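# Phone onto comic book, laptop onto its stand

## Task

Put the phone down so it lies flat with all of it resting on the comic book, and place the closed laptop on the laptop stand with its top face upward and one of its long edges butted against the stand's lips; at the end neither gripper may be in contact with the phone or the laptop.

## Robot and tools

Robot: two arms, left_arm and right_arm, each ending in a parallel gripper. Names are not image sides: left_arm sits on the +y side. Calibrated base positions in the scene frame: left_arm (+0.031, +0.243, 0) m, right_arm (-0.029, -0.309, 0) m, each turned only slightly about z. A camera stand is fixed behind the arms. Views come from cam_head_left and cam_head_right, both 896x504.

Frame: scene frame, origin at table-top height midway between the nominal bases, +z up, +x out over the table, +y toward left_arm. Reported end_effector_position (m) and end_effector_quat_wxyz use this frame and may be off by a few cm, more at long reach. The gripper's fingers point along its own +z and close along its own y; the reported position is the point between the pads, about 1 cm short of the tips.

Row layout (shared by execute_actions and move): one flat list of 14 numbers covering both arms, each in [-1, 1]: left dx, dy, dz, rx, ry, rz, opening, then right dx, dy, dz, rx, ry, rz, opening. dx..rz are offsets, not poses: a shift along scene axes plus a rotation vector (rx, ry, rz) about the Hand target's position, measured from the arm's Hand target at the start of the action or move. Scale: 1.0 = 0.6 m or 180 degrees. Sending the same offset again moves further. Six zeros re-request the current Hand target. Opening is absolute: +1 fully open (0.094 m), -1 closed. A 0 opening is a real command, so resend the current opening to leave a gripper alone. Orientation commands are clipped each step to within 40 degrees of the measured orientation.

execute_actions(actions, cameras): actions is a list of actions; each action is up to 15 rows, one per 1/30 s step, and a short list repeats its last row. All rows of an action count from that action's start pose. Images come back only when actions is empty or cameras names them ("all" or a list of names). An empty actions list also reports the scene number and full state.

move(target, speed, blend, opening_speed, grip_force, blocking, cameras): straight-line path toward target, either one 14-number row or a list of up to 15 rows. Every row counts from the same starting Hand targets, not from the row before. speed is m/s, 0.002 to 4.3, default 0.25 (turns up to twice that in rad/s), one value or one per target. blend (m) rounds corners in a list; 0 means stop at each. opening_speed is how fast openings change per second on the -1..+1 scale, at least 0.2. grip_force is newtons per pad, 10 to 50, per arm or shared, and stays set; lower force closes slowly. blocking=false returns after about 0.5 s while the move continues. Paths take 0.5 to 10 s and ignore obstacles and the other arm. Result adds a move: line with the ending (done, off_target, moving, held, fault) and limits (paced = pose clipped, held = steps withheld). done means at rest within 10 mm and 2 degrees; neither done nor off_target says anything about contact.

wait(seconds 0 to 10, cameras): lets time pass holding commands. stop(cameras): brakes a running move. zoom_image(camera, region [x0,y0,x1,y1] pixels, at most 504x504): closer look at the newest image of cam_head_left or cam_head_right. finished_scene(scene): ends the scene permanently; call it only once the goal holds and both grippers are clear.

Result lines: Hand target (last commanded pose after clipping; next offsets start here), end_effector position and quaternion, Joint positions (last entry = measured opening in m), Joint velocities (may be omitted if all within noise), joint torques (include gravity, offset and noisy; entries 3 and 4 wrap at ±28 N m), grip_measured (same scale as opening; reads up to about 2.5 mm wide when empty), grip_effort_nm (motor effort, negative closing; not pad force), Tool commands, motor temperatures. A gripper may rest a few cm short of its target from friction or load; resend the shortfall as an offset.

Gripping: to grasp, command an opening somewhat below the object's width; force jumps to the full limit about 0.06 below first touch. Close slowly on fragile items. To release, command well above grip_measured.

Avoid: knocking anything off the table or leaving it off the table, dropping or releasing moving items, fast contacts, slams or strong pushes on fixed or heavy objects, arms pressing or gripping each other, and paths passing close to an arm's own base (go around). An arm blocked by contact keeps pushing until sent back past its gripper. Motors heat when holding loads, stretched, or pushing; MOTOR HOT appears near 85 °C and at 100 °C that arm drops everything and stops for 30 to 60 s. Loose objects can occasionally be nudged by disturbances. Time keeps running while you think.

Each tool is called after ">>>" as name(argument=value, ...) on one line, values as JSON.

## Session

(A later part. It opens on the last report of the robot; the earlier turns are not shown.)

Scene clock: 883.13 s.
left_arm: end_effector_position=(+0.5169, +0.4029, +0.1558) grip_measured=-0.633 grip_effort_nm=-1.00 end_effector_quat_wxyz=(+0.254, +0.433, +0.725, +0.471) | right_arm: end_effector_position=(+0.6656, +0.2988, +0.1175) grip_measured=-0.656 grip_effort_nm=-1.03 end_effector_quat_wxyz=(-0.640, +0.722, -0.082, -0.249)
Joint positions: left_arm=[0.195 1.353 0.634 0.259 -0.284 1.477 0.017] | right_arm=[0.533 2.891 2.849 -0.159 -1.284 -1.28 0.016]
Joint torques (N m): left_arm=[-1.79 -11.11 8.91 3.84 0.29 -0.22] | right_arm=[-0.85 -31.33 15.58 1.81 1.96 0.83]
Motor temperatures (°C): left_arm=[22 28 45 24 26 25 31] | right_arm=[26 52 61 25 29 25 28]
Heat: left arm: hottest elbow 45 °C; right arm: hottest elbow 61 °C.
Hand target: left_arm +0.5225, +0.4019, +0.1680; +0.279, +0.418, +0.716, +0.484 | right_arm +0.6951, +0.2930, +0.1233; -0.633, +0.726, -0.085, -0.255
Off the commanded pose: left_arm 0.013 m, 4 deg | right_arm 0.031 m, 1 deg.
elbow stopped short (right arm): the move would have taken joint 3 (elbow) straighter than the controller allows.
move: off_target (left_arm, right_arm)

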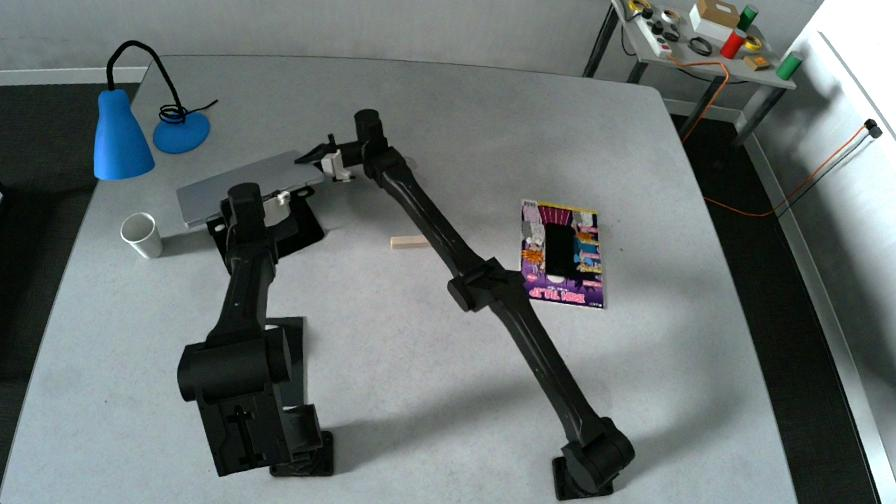

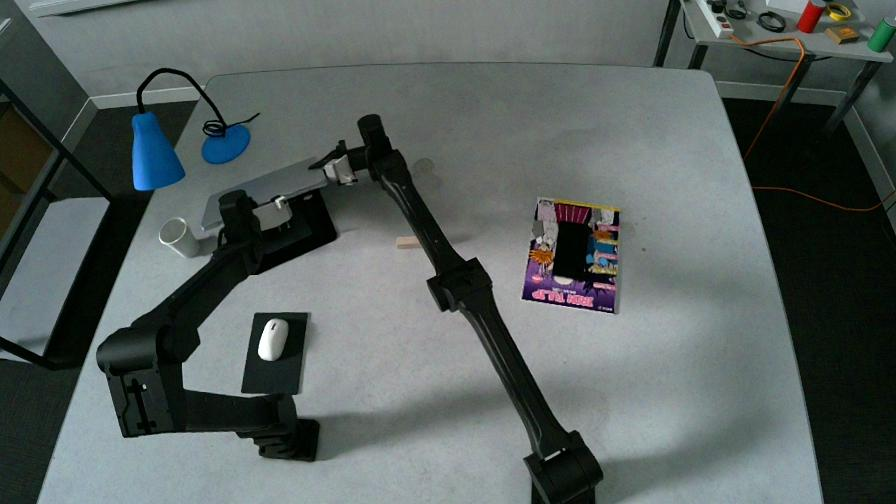

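>>> move(target=[-0.045,-0.0167,0.05,-0.016,0.029,0,-0.85,-0.0477,-0.0183,0.0417,-0.016,0.029,0,-0.85], speed=0.08, cameras=["cam_head_left","cam_head_right"])

>>> zoom_image(camera="cam_head_left", region=[140, 110, 360, 270])

>>> zoom_image(camera="cam_head_right", region=[160, 110, 380, 270])

Scene clock: 897.17 s.
left_arm: end_effector_position=(+0.4899, +0.3936, +0.1543) grip_measured=-0.634 grip_effort_nm=-1.01 end_effector_quat_wxyz=(+0.235, +0.437, +0.759, +0.422) | right_arm: end_effector_position=(+0.6446, +0.2944, +0.1143) grip_measured=-0.656 grip_effort_nm=-1.04 end_effector_quat_wxyz=(-0.607, +0.732, -0.084, -0.297)
Joint positions: left_arm=[0.195 1.258 0.634 0.037 -0.266 1.412 0.017] | right_arm=[0.537 2.853 2.816 -0.375 -1.351 -1.405 0.016]
Joint torques (N m): left_arm=[-1.61 -15.38 12.44 1.01 -0.13 0.15] | right_arm=[-1.03 -37.66 10.19 0.68 1.06 0.86]
Motor temperatures (°C): left_arm=[22 28 43 25 27 25 31] | right_arm=[26 55 62 25 31 25 28]
Heat: left arm: hottest elbow 43 °C; right arm: hottest elbow 62 °C.
Hand target: left_arm +0.4955, +0.3919, +0.1979; +0.256, +0.433, +0.740, +0.446 | right_arm +0.6664, +0.2821, +0.1484; -0.610, +0.730, -0.120, -0.285
Off the commanded pose: left_arm 0.044 m, 4 deg | right_arm 0.042 m, 4 deg.
move: off_target (left_arm, right_arm)

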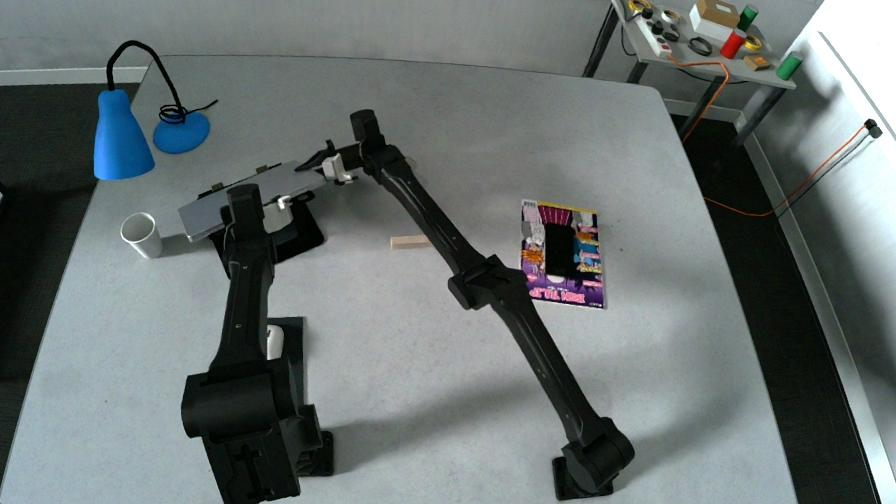

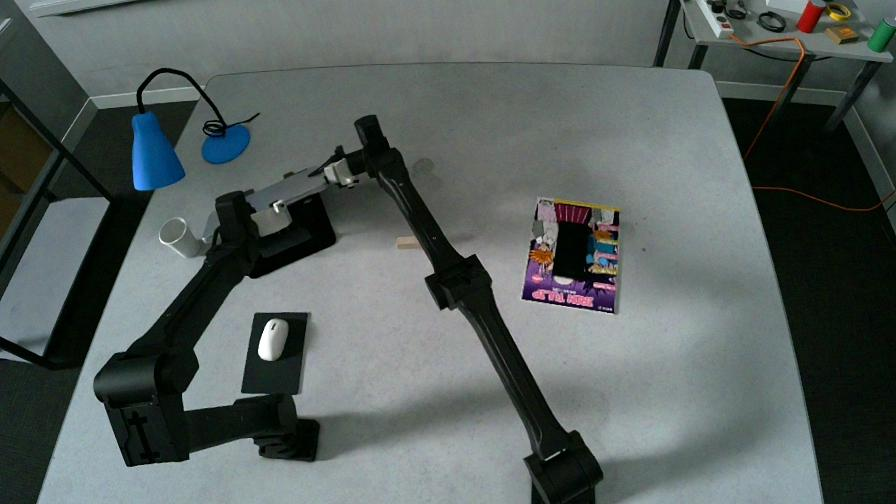

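Scaled by 2.291.

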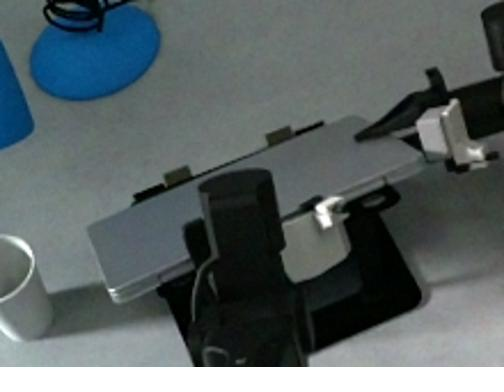

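Scaled by 2.291.

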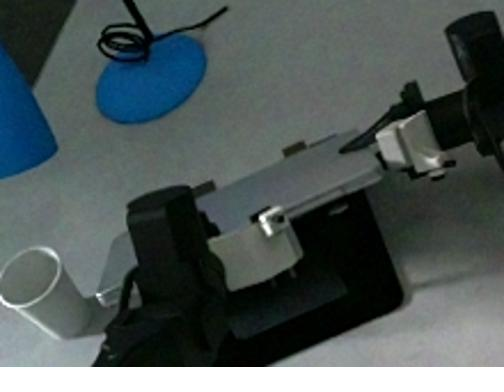

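>>> move(target=[0,0,-0.05,0,0,0,-0.85,0,0,-0.05,0,0,0,-0.85], speed=0.06, cameras=["cam_head_left","cam_head_right"])

>>> zoom_image(camera="cam_head_left", region=[140, 110, 360, 270])

>>> zoom_image(camera="cam_head_right", region=[160, 110, 380, 270])

Scene clock: 902.10 s.
left_arm: end_effector_position=(+0.4917, +0.3942, +0.1530) grip_measured=-0.634 grip_effort_nm=-1.01 end_effector_quat_wxyz=(+0.242, +0.433, +0.755, +0.429) | right_arm: end_effector_position=(+0.6452, +0.2948, +0.1137) grip_measured=-0.657 grip_effort_nm=-1.04 end_effector_quat_wxyz=(-0.608, +0.734, -0.083, -0.292)
Joint positions: left_arm=[0.195 1.268 0.622 0.082 -0.267 1.412 0.017] | right_arm=[0.538 2.852 2.816 -0.383 -1.344 -1.42 0.016]
Joint torques (N m): left_arm=[-1.67 -11.11 9.2 3.14 -0.1 0.13] | right_arm=[-1.08 -34.96 10.29 1.51 0.87 0.8]
Motor temperatures (°C): left_arm=[22 28 43 24 26 25 31] | right_arm=[26 58 61 25 30 25 29]
Heat: left arm: hottest elbow 43 °C; right arm: hottest elbow 61 °C.
Hand target: left_arm +0.4955, +0.3918, +0.1680; +0.256, +0.433, +0.740, +0.446 | right_arm +0.6663, +0.2821, +0.1185; -0.610, +0.730, -0.120, -0.286
Off the commanded pose: left_arm 0.016 m, 3 deg | right_arm 0.025 m, 4 deg.
move: off_target (left_arm, right_arm)

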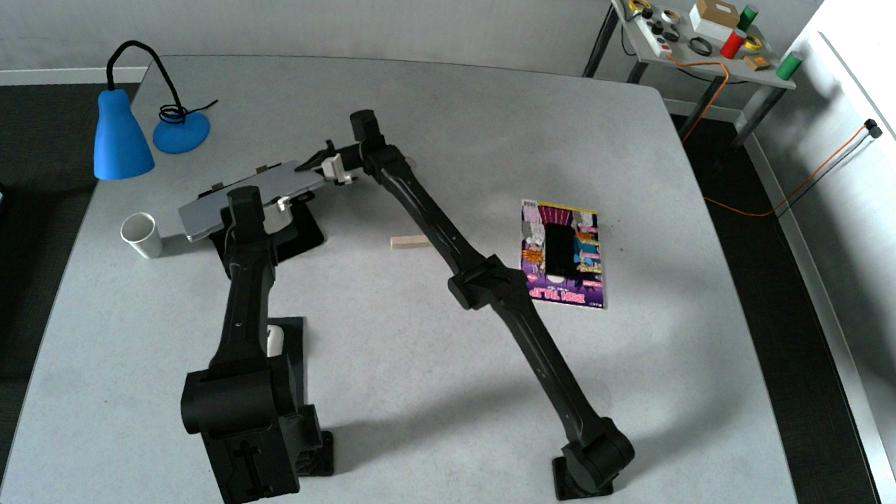

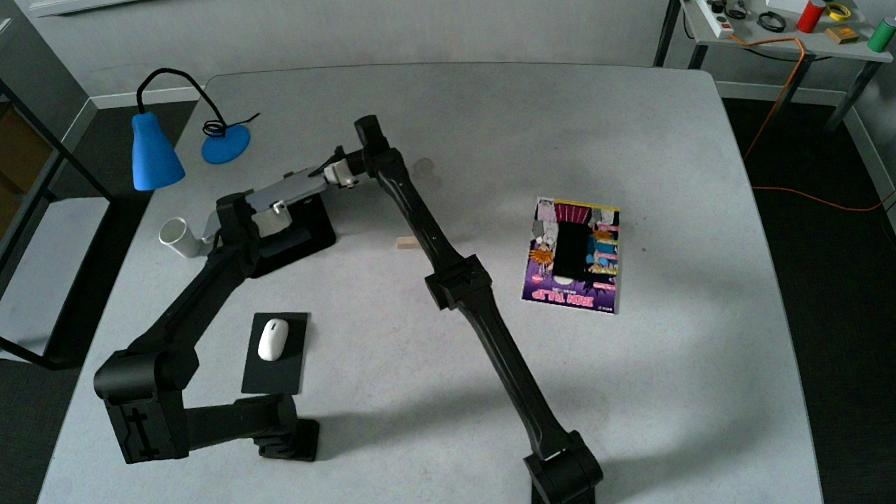

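Scaled by 2.291.

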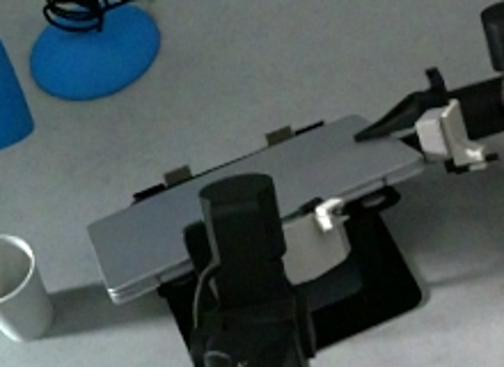

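Scaled by 2.291.

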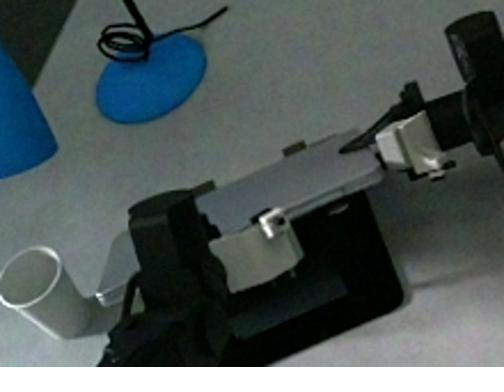

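>>> move(target=[[0,0,0,0,0,0,-0.85,0,0,0,0,0,0,-0.25],[0,0,0,0,0,0,-0.85,0.055,-0.157,0.012,0,0,0,-0.25]], speed=0.12, opening_speed=0.35, cameras=["cam_head_left","cam_head_right"])

>>> zoom_image(camera="cam_head_left", region=[140, 110, 360, 270])

>>> zoom_image(camera="cam_head_right", region=[160, 110, 380, 270])

Scene clock: 919.80 s.
left_arm: end_effector_position=(+0.4919, +0.3942, +0.1523) grip_measured=-0.634 grip_effort_nm=-1.01 end_effector_quat_wxyz=(+0.242, +0.433, +0.755, +0.428) | right_arm: end_effector_position=(+0.6987, +0.1881, +0.1166) grip_measured=-0.251 grip_effort_nm=0.07 end_effector_quat_wxyz=(-0.608, +0.729, -0.126, -0.290)
Joint positions: left_arm=[0.195 1.269 0.622 0.083 -0.267 1.411 0.017] | right_arm=[0.399 2.789 2.734 -0.571 -1.411 -1.575 0.035]
Joint torques (N m): left_arm=[-1.38 -11.16 9.2 3.04 -0.11 0.12] | right_arm=[0.5 -34.37 10.61 0.61 -0.42 0.13]
Motor temperatures (°C): left_arm=[22 28 41 24 26 25 31] | right_arm=[26 60 57 25 29 25 28]
Heat: left arm: hottest elbow 41 °C; right arm: hottest shoulder 60 °C.
Hand target: left_arm +0.4955, +0.3918, +0.1679; +0.256, +0.432, +0.740, +0.446 | right_arm +0.6993, +0.1879, +0.1256; -0.610, +0.730, -0.120, -0.286
Off the commanded pose: left_arm 0.016 m, 3 deg | right_arm 0.009 m, 1 deg.
move: off_target (left_arm)

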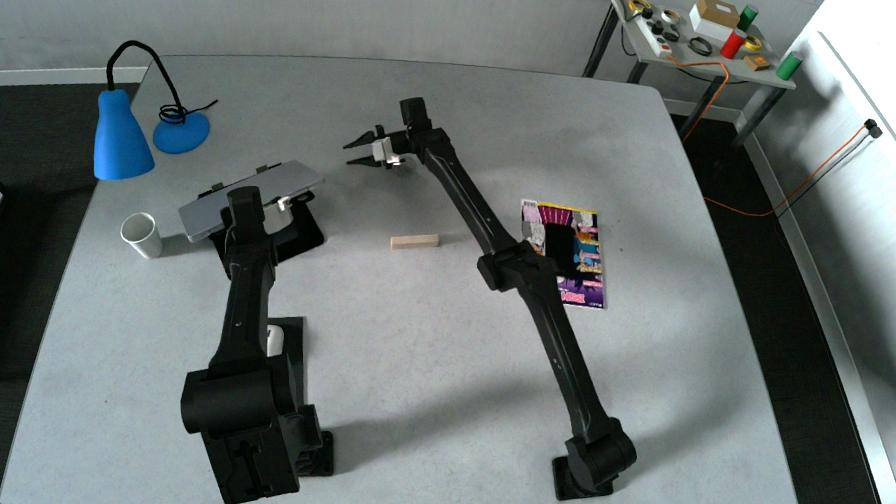

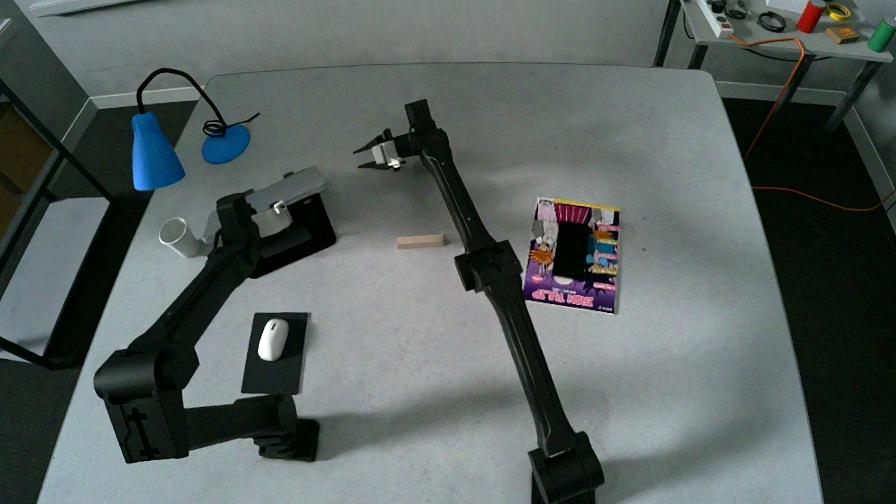

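Scaled by 2.291.

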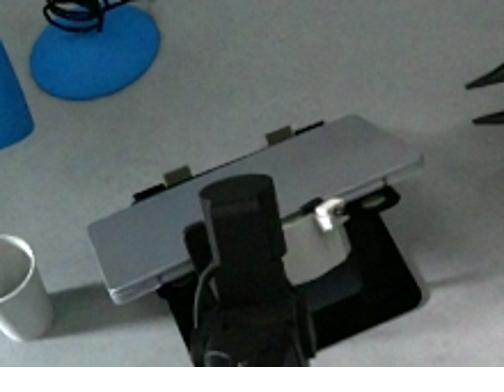

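Scaled by 2.291.

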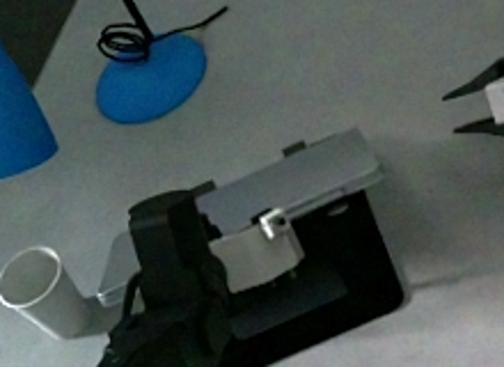

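>>> move(target=[0.0438,0.024,-0.0275,0,0,-0.0083,-0.85,-0.332,-0.48,0.207,0,0,-0.333,-0.25], speed=0.2, cameras=["cam_head_left","cam_head_right"])

>>> zoom_image(camera="cam_head_left", region=[140, 110, 360, 270])

>>> zoom_image(camera="cam_head_right", region=[160, 110, 380, 270])

Scene clock: 929.40 s.
left_arm: end_effector_position=(+0.5057, +0.3976, +0.1482) grip_measured=-0.635 grip_effort_nm=-1.00 end_effector_quat_wxyz=(+0.258, +0.445, +0.739, +0.434) | right_arm: end_effector_position=(+0.5021, -0.0924, +0.2531) grip_measured=-0.251 grip_effort_nm=0.07 end_effector_quat_wxyz=(+0.673, -0.576, +0.460, -0.057)
Joint positions: left_arm=[0.212 1.318 0.627 0.165 -0.218 1.451 0.017] | right_arm=[0.213 1.465 0.792 0.567 -0.592 -1.04 0.035]
Joint torques (N m): left_arm=[-0.56 -7 12.57 3.06 -0.03 0.06] | right_arm=[-0.26 -15.27 6.93 1.52 0.04 0.29]
Motor temperatures (°C): left_arm=[22 28 41 24 26 24 31] | right_arm=[26 58 56 25 28 25 28]
Heat: left arm: hottest elbow 41 °C; right arm: hottest shoulder 58 °C.
Hand target: left_arm +0.5218, +0.4062, +0.1515; +0.262, +0.442, +0.735, +0.443 | right_arm +0.5001, -0.1002, +0.2497; +0.671, -0.572, +0.468, -0.057
Off the commanded pose: left_arm 0.019 m, 1 deg | right_arm 0.009 m, 1 deg.
move: off_target (left_arm)

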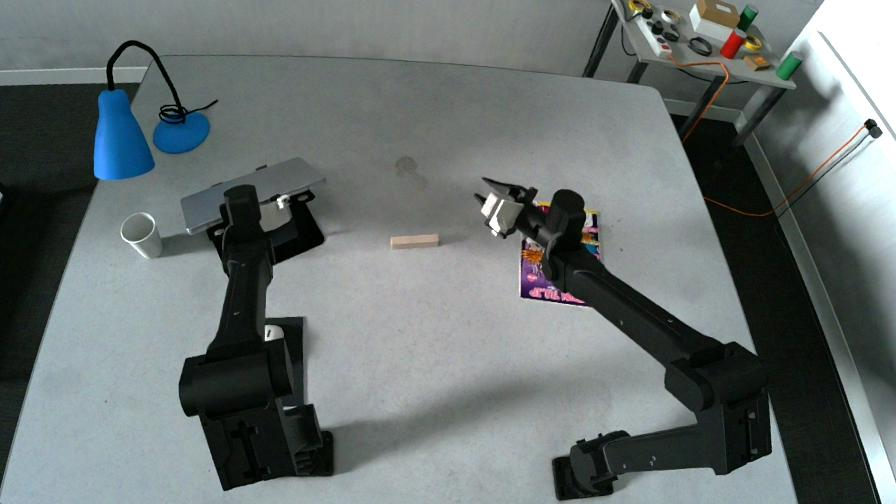

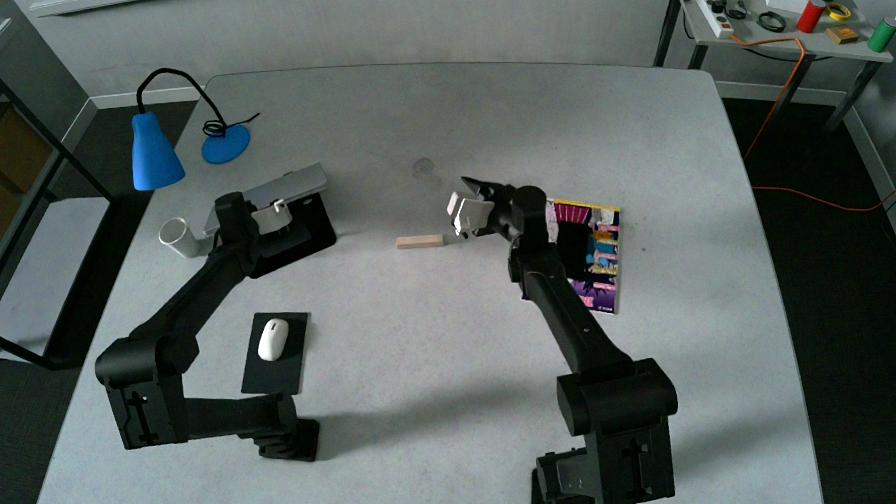

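Scaled by 2.291.

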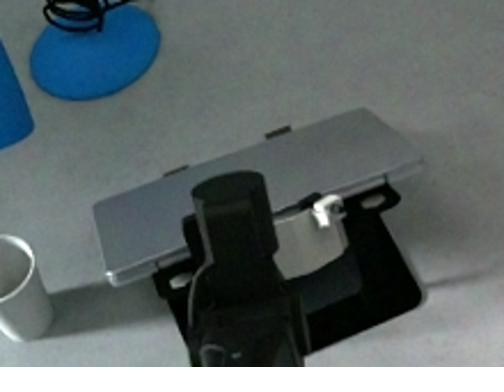

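Scaled by 2.291.

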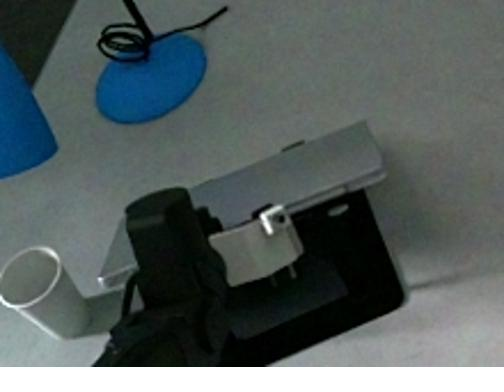

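>>> move(target=[0.0256,0.014,-0.02,0,0,0,-0.85,0,0,0,0,0,0,-0.25], speed=0.08, cameras=["cam_head_left","cam_head_right"])

>>> zoom_image(camera="cam_head_left", region=[140, 110, 360, 270])

>>> zoom_image(camera="cam_head_right", region=[160, 110, 380, 270])

Scene clock: 940.80 s.
left_arm: end_effector_position=(+0.5183, +0.4012, +0.1464) grip_measured=-0.636 grip_effort_nm=-1.00 end_effector_quat_wxyz=(+0.268, +0.447, +0.735, +0.434) | right_arm: end_effector_position=(+0.5021, -0.0924, +0.2531) grip_measured=-0.251 grip_effort_nm=0.06 end_effector_quat_wxyz=(+0.673, -0.576, +0.460, -0.057)
Joint positions: left_arm=[0.221 1.358 0.649 0.198 -0.193 1.455 0.017] | right_arm=[0.213 1.465 0.792 0.567 -0.592 -1.04 0.035]
Joint torques (N m): left_arm=[-0.44 -5.01 13.05 3.26 -0.51 0.09] | right_arm=[-0.32 -15.03 7.1 1.52 0.03 0.28]
Motor temperatures (°C): left_arm=[22 27 41 24 26 24 31] | right_arm=[26 56 53 25 27 24 27]
Heat: left arm: hottest elbow 41 °C; right arm: hottest shoulder 56 °C.
Hand target: left_arm +0.5372, +0.4147, +0.1394; +0.262, +0.442, +0.735, +0.443 | right_arm +0.5001, -0.1002, +0.2497; +0.671, -0.572, +0.469, -0.057
Off the commanded pose: left_arm 0.024 m, 1 deg | right_arm 0.009 m, 1 deg.
move: off_target (left_arm)

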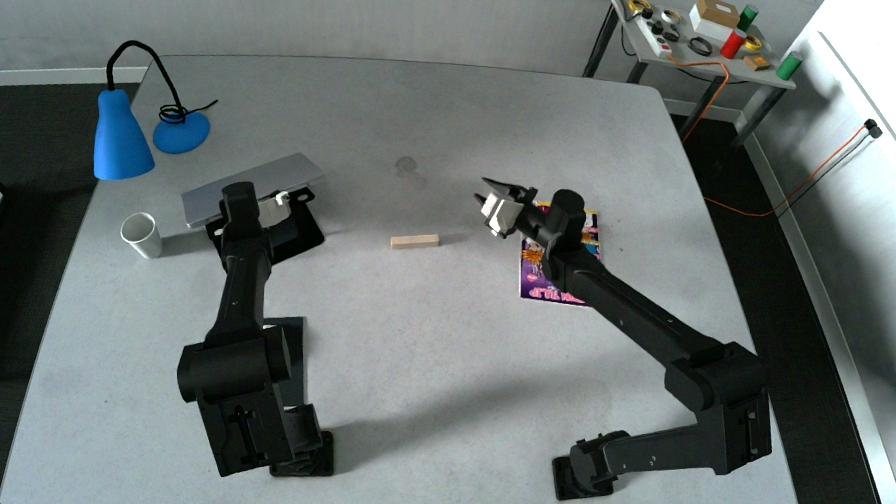

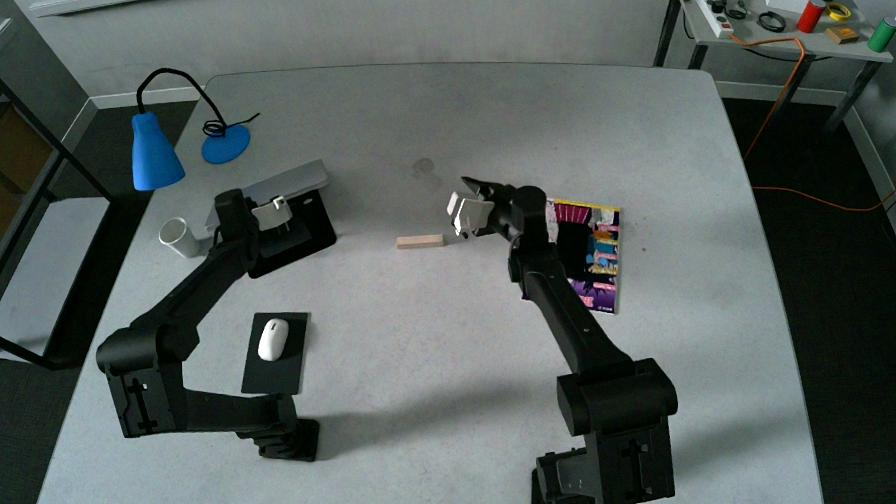

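Scaled by 2.291.

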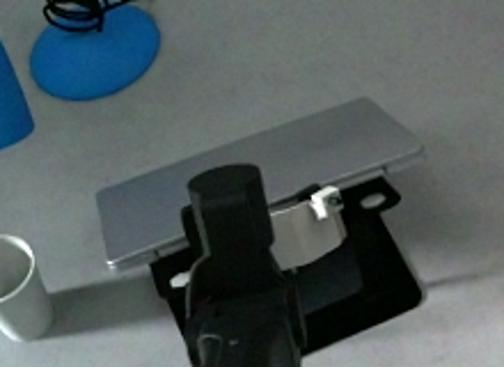

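Scaled by 2.291.

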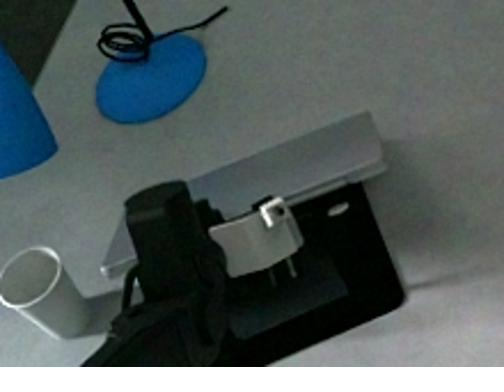

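>>> zoom_image(camera="cam_head_left", region=[175, 140, 335, 250])

>>> zoom_image(camera="cam_head_right", region=[200, 140, 360, 250])

Scaled by 3.150.

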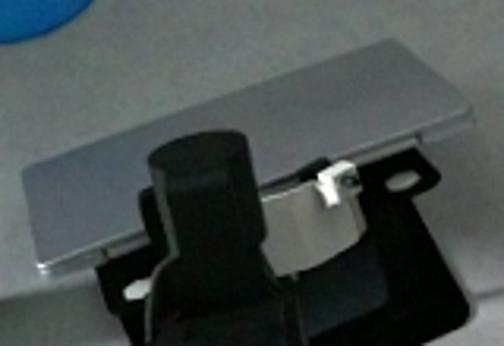

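Scaled by 3.150.

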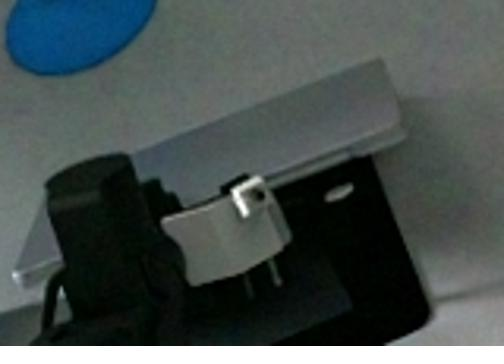

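>>> move(target=[-0.0567,-0.0362,0.0833,-0.0107,0.0195,0.004,-0.85,0,0,0,0,0,0,-0.25], speed=0.1, cameras=["cam_head_left","cam_head_right"])

>>> zoom_image(camera="cam_head_left", region=[175, 140, 335, 250])

>>> zoom_image(camera="cam_head_right", region=[200, 140, 360, 250])

Scene clock: 982.67 s.
left_arm: end_effector_position=(+0.4929, +0.3957, +0.1489) grip_measured=-0.636 grip_effort_nm=-1.01 end_effector_quat_wxyz=(+0.227, +0.447, +0.771, +0.394) | right_arm: end_effector_position=(+0.5021, -0.0924, +0.2531) grip_measured=-0.251 grip_effort_nm=0.07 end_effector_quat_wxyz=(+0.673, -0.576, +0.460, -0.057)
Joint positions: left_arm=[0.211 1.275 0.671 -0.043 -0.227 1.404 0.017] | right_arm=[0.213 1.465 0.792 0.567 -0.592 -1.04 0.035]
Joint torques (N m): left_arm=[-2.78 -14.39 13.31 0.92 -0.47 0.13] | right_arm=[-0.32 -15.03 7.1 1.51 0.03 0.28]
Motor temperatures (°C): left_arm=[22 27 40 24 27 24 31] | right_arm=[26 50 47 25 26 24 27]
Heat: left arm: hottest elbow 40 °C; right arm: hottest shoulder 50 °C.
Hand target: left_arm +0.5032, +0.3929, +0.1896; +0.244, +0.446, +0.752, +0.419 | right_arm +0.5001, -0.1002, +0.2497; +0.671, -0.572, +0.469, -0.057
Off the commanded pose: left_arm 0.042 m, 4 deg | right_arm 0.009 m, 1 deg.
move: off_target (left_arm)

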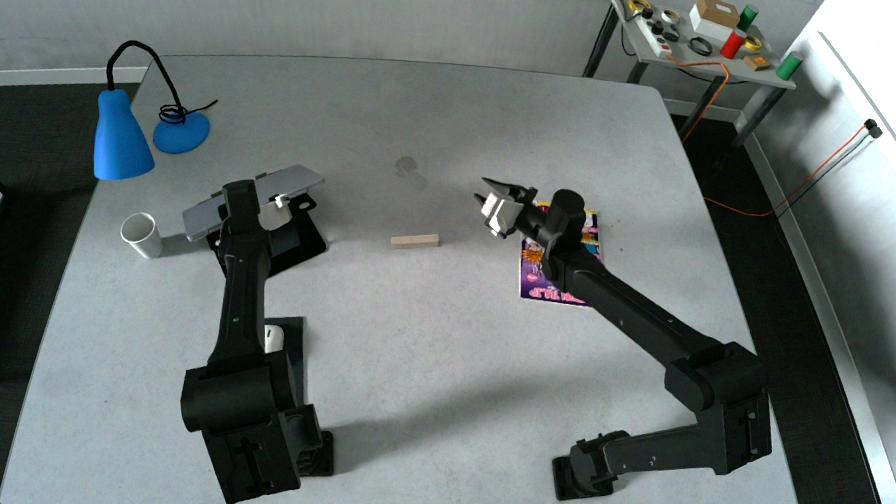

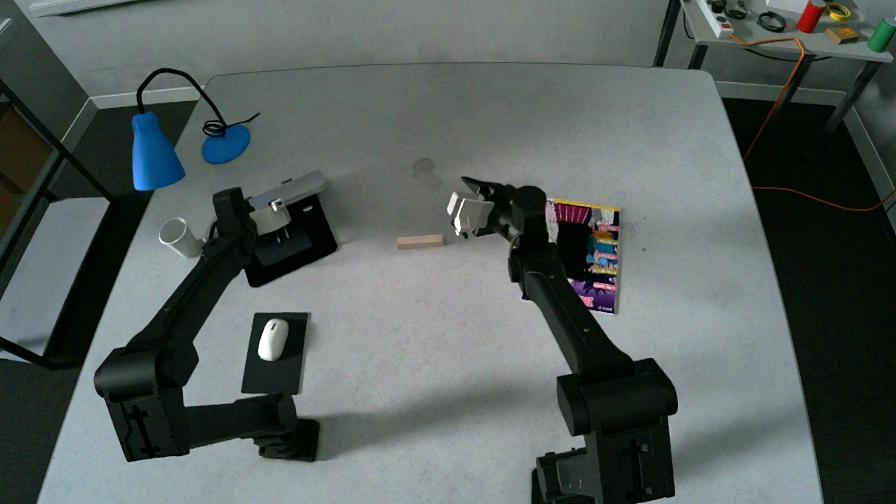

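Scaled by 3.150.

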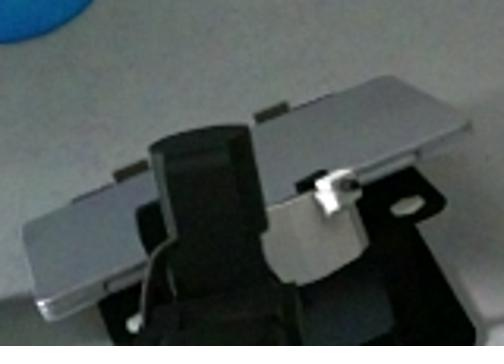

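Scaled by 3.150.

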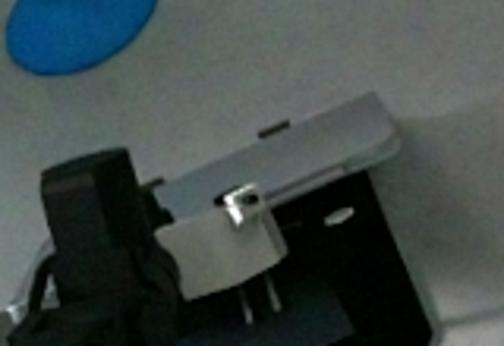

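>>> move(target=[0.0367,0.02,-0.022,0,0,0,-0.85,0,0,0,0,0,0,-0.25], speed=0.06, cameras=["cam_head_left","cam_head_right"])

>>> zoom_image(camera="cam_head_left", region=[175, 140, 335, 250])

>>> zoom_image(camera="cam_head_right", region=[200, 140, 360, 250])

Scene clock: 991.67 s.
left_arm: end_effector_position=(+0.4966, +0.3966, +0.1446) grip_measured=-0.636 grip_effort_nm=-1.01 end_effector_quat_wxyz=(+0.229, +0.446, +0.770, +0.395) | right_arm: end_effector_position=(+0.5021, -0.0924, +0.2531) grip_measured=-0.251 grip_effort_nm=0.07 end_effector_quat_wxyz=(+0.673, -0.576, +0.460, -0.057)
Joint positions: left_arm=[0.211 1.294 0.671 -0.019 -0.227 1.404 0.017] | right_arm=[0.213 1.465 0.792 0.567 -0.592 -1.04 0.035]
Joint torques (N m): left_arm=[-1.79 -9.05 16.31 1.94 0.07 0.29] | right_arm=[-0.32 -14.97 7.13 1.5 0.04 0.28]
Heat: left arm: hottest elbow 40 °C; right arm: hottest shoulder 49 °C.
Hand target: left_arm +0.5252, +0.4050, +0.1764; +0.244, +0.446, +0.752, +0.419 | right_arm +0.5001, -0.1002, +0.2497; +0.671, -0.572, +0.469, -0.057
Off the commanded pose: left_arm 0.044 m, 4 deg | right_arm 0.009 m, 1 deg.
move: off_target (left_arm)

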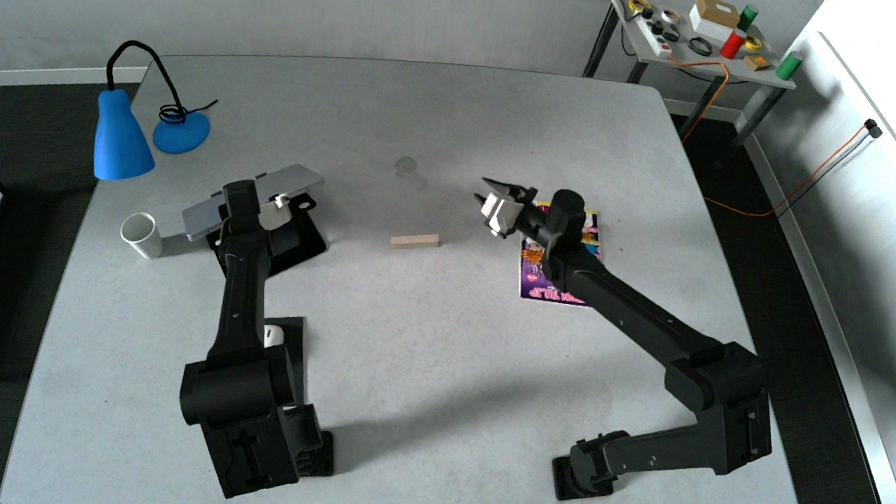

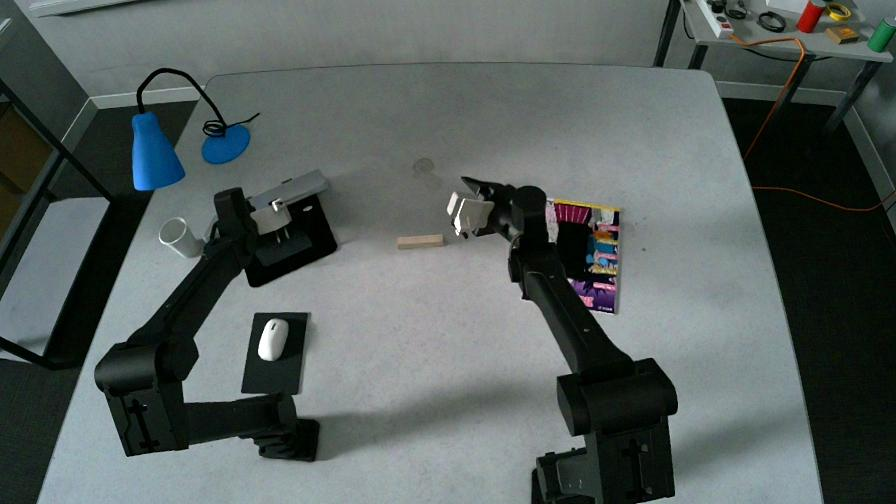

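Scaled by 3.150.

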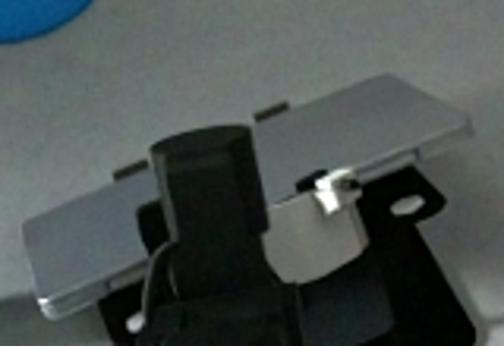

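Scaled by 3.150.

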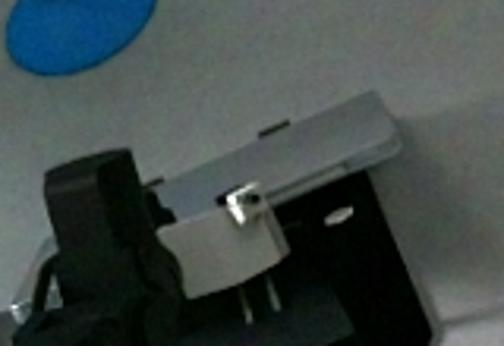

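>>> move(target=[0.03,0.0165,-0.016,0,0,0,-0.85,0,0,0,0,0,0,-0.25], speed=0.06, cameras=["cam_head_left","cam_head_right"])

>>> zoom_image(camera="cam_head_left", region=[175, 140, 335, 250])

>>> zoom_image(camera="cam_head_right", region=[200, 140, 360, 250])

Scene clock: 994.77 s.
left_arm: end_effector_position=(+0.5048, +0.3995, +0.1403) grip_measured=-0.636 grip_effort_nm=-1.00 end_effector_quat_wxyz=(+0.229, +0.447, +0.769, +0.394) | right_arm: end_effector_position=(+0.5021, -0.0924, +0.2531) grip_measured=-0.251 grip_effort_nm=0.07 end_effector_quat_wxyz=(+0.673, -0.576, +0.460, -0.057)
Joint positions: left_arm=[0.215 1.327 0.687 -0.003 -0.221 1.408 0.017] | right_arm=[0.213 1.465 0.792 0.567 -0.592 -1.04 0.035]
Joint torques (N m): left_arm=[-0.26 -7 17.69 2.51 0.2 0.32] | right_arm=[-0.38 -14.97 7.12 1.5 0.03 0.28]
Heat: left arm: hottest elbow 40 °C; right arm: hottest shoulder 49 °C.
Hand target: left_arm +0.5431, +0.4149, +0.1666; +0.244, +0.446, +0.752, +0.419 | right_arm +0.5001, -0.1002, +0.2497; +0.671, -0.572, +0.469, -0.057
Off the commanded pose: left_arm 0.049 m, 4 deg | right_arm 0.009 m, 1 deg.
move: off_target (left_arm)

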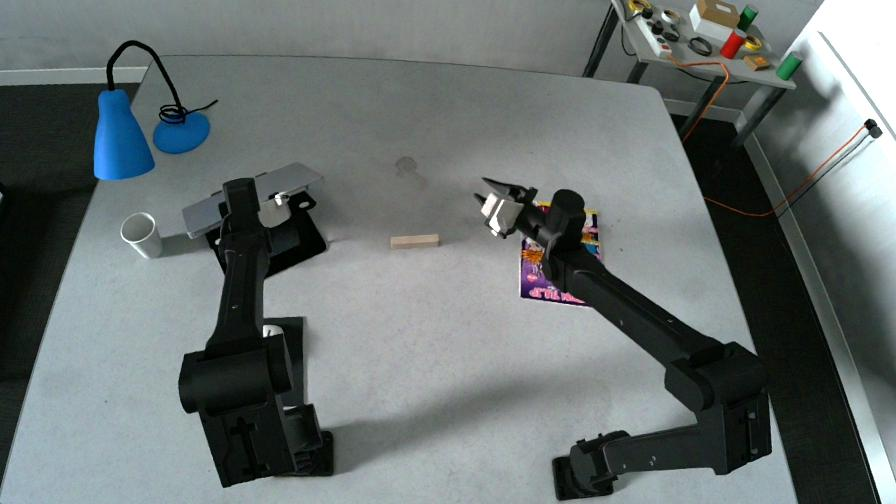

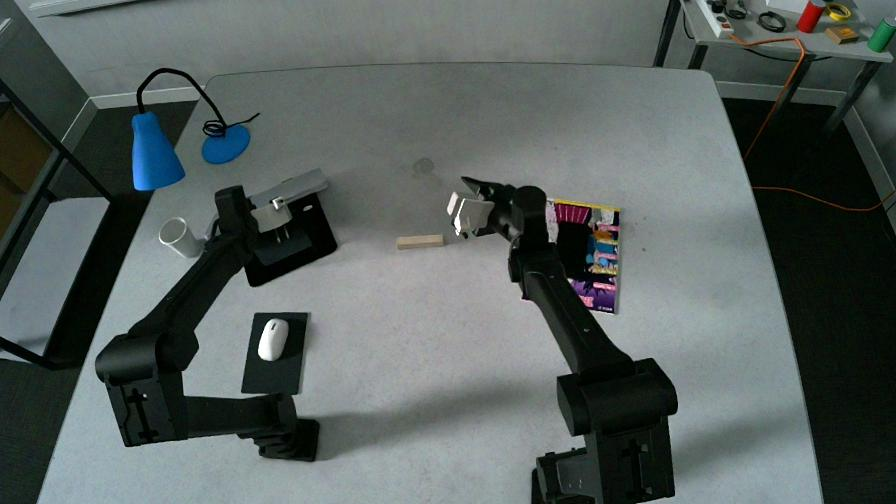

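Scaled by 3.150.

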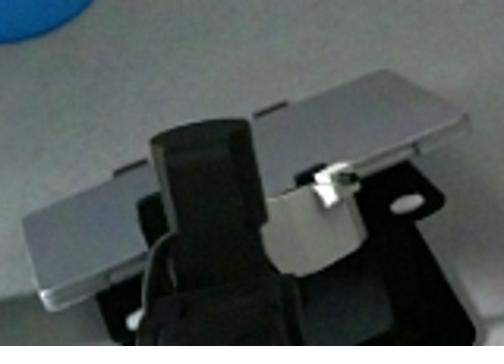

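Scaled by 3.150.

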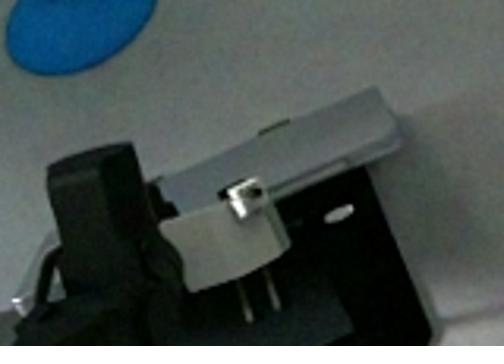

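>>> move(target=[0.0219,0.012,-0.012,0,0,0,-0.85,0,0,0,0,0,0,-0.25], speed=0.06, cameras=["cam_head_left","cam_head_right"])

>>> zoom_image(camera="cam_head_left", region=[175, 140, 335, 250])

>>> zoom_image(camera="cam_head_right", region=[200, 140, 360, 250])

Scene clock: 998.83 s.
left_arm: end_effector_position=(+0.5219, +0.4059, +0.1408) grip_measured=-0.636 grip_effort_nm=-1.01 end_effector_quat_wxyz=(+0.233, +0.450, +0.766, +0.396) | right_arm: end_effector_position=(+0.5021, -0.0924, +0.2531) grip_measured=-0.251 grip_effort_nm=0.07 end_effector_quat_wxyz=(+0.673, -0.576, +0.460, -0.057)
Joint positions: left_arm=[0.224 1.374 0.727 0.014 -0.208 1.421 0.017] | right_arm=[0.213 1.465 0.792 0.567 -0.592 -1.04 0.035]
Joint torques (N m): left_arm=[-0.44 -7.65 16.4 2.77 0.01 0.23] | right_arm=[-0.32 -15.03 7.09 1.48 0.04 0.28]
Heat: left arm: hottest elbow 41 °C; right arm: hottest shoulder 48 °C.
Hand target: left_arm +0.5563, +0.4221, +0.1594; +0.244, +0.446, +0.752, +0.419 | right_arm +0.5001, -0.1002, +0.2497; +0.671, -0.572, +0.469, -0.057
Off the commanded pose: left_arm 0.042 m, 3 deg | right_arm 0.009 m, 1 deg.
move: off_target (left_arm)

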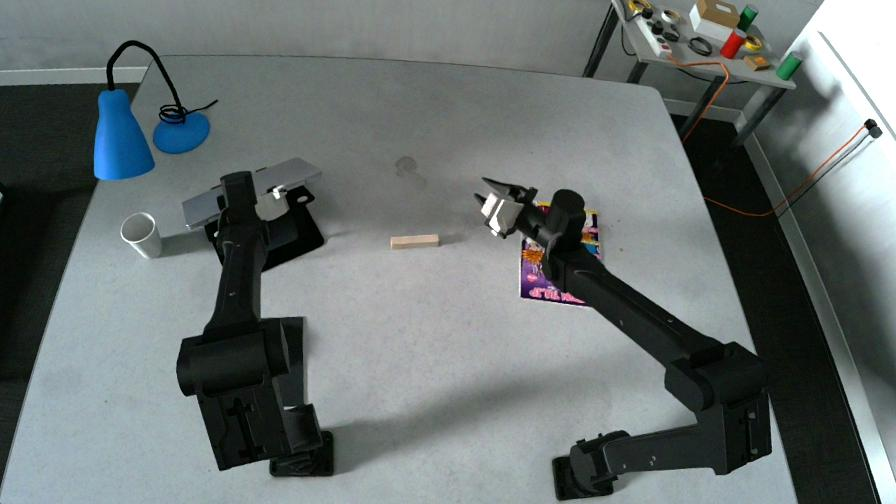

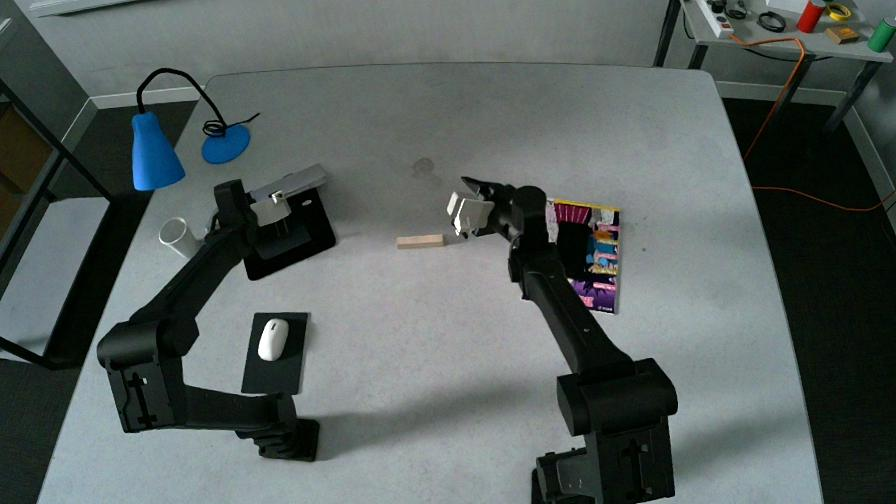

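Scaled by 3.150.

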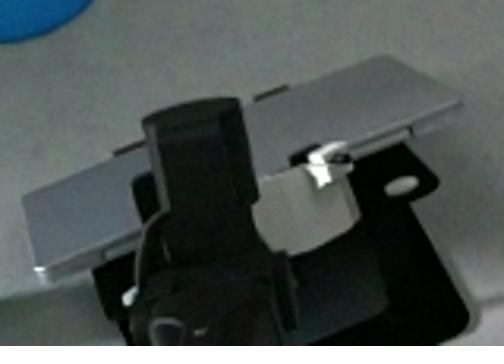

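Scaled by 3.150.

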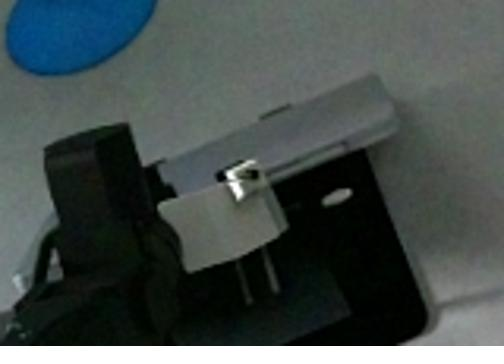

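>>> move(target=[0,0,0,0,0,0,-0.85,0.288,0.5687,-0.17,0,0,0.333,0.3], speed=0.3, cameras=["cam_head_left","cam_head_right"])

>>> zoom_image(camera="cam_head_left", region=[215, 120, 415, 250])

>>> zoom_image(camera="cam_head_right", region=[230, 120, 430, 250])

Scene clock: 1044.80 s.
left_arm: end_effector_position=(+0.5219, +0.4059, +0.1408) grip_measured=-0.636 grip_effort_nm=-1.00 end_effector_quat_wxyz=(+0.233, +0.450, +0.766, +0.396) | right_arm: end_effector_position=(+0.6682, +0.2345, +0.1597) grip_measured=+0.299 grip_effort_nm=0.07 end_effector_quat_wxyz=(-0.612, +0.726, -0.129, -0.286)
Joint positions: left_arm=[0.224 1.374 0.727 0.014 -0.208 1.421 0.017] | right_arm=[0.465 2.632 2.496 -0.269 -1.345 -1.354 0.061]
Joint torques (N m): left_arm=[-0.73 -7.18 16.76 2.99 0.04 0.21] | right_arm=[0.79 -29.22 14.28 0.73 -0.32 0.07]
Heat: left arm: hottest elbow 43 °C; right arm: hottest shoulder 46 °C.
Hand target: left_arm +0.5563, +0.4221, +0.1594; +0.244, +0.446, +0.752, +0.419 | right_arm +0.6728, +0.2411, +0.1478; -0.610, +0.730, -0.120, -0.286
Off the commanded pose: left_arm 0.042 m, 3 deg | right_arm 0.014 m, 1 deg.
move: off_target (left_arm, right_arm)

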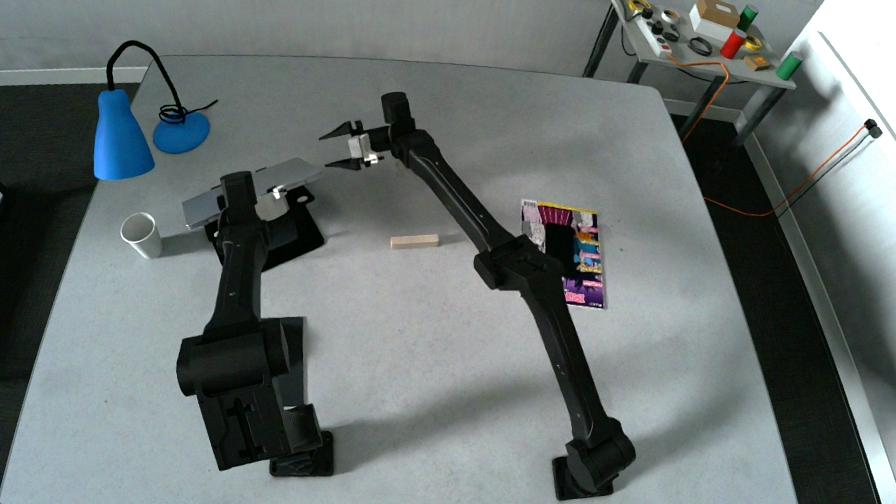

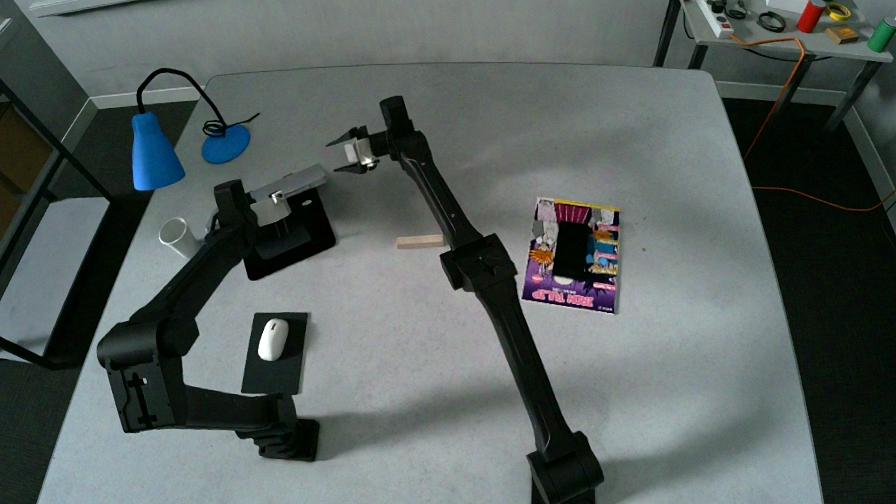

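Scaled by 2.520.

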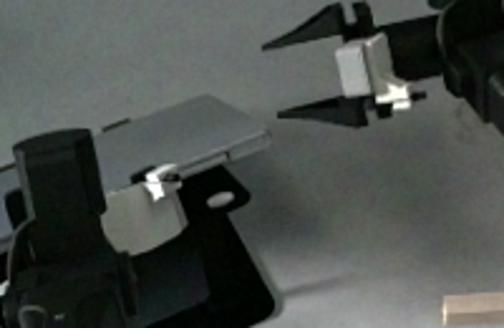

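Scaled by 2.520.

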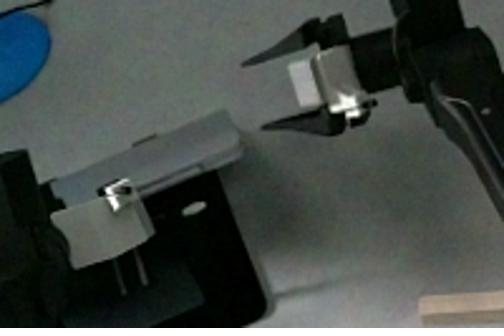

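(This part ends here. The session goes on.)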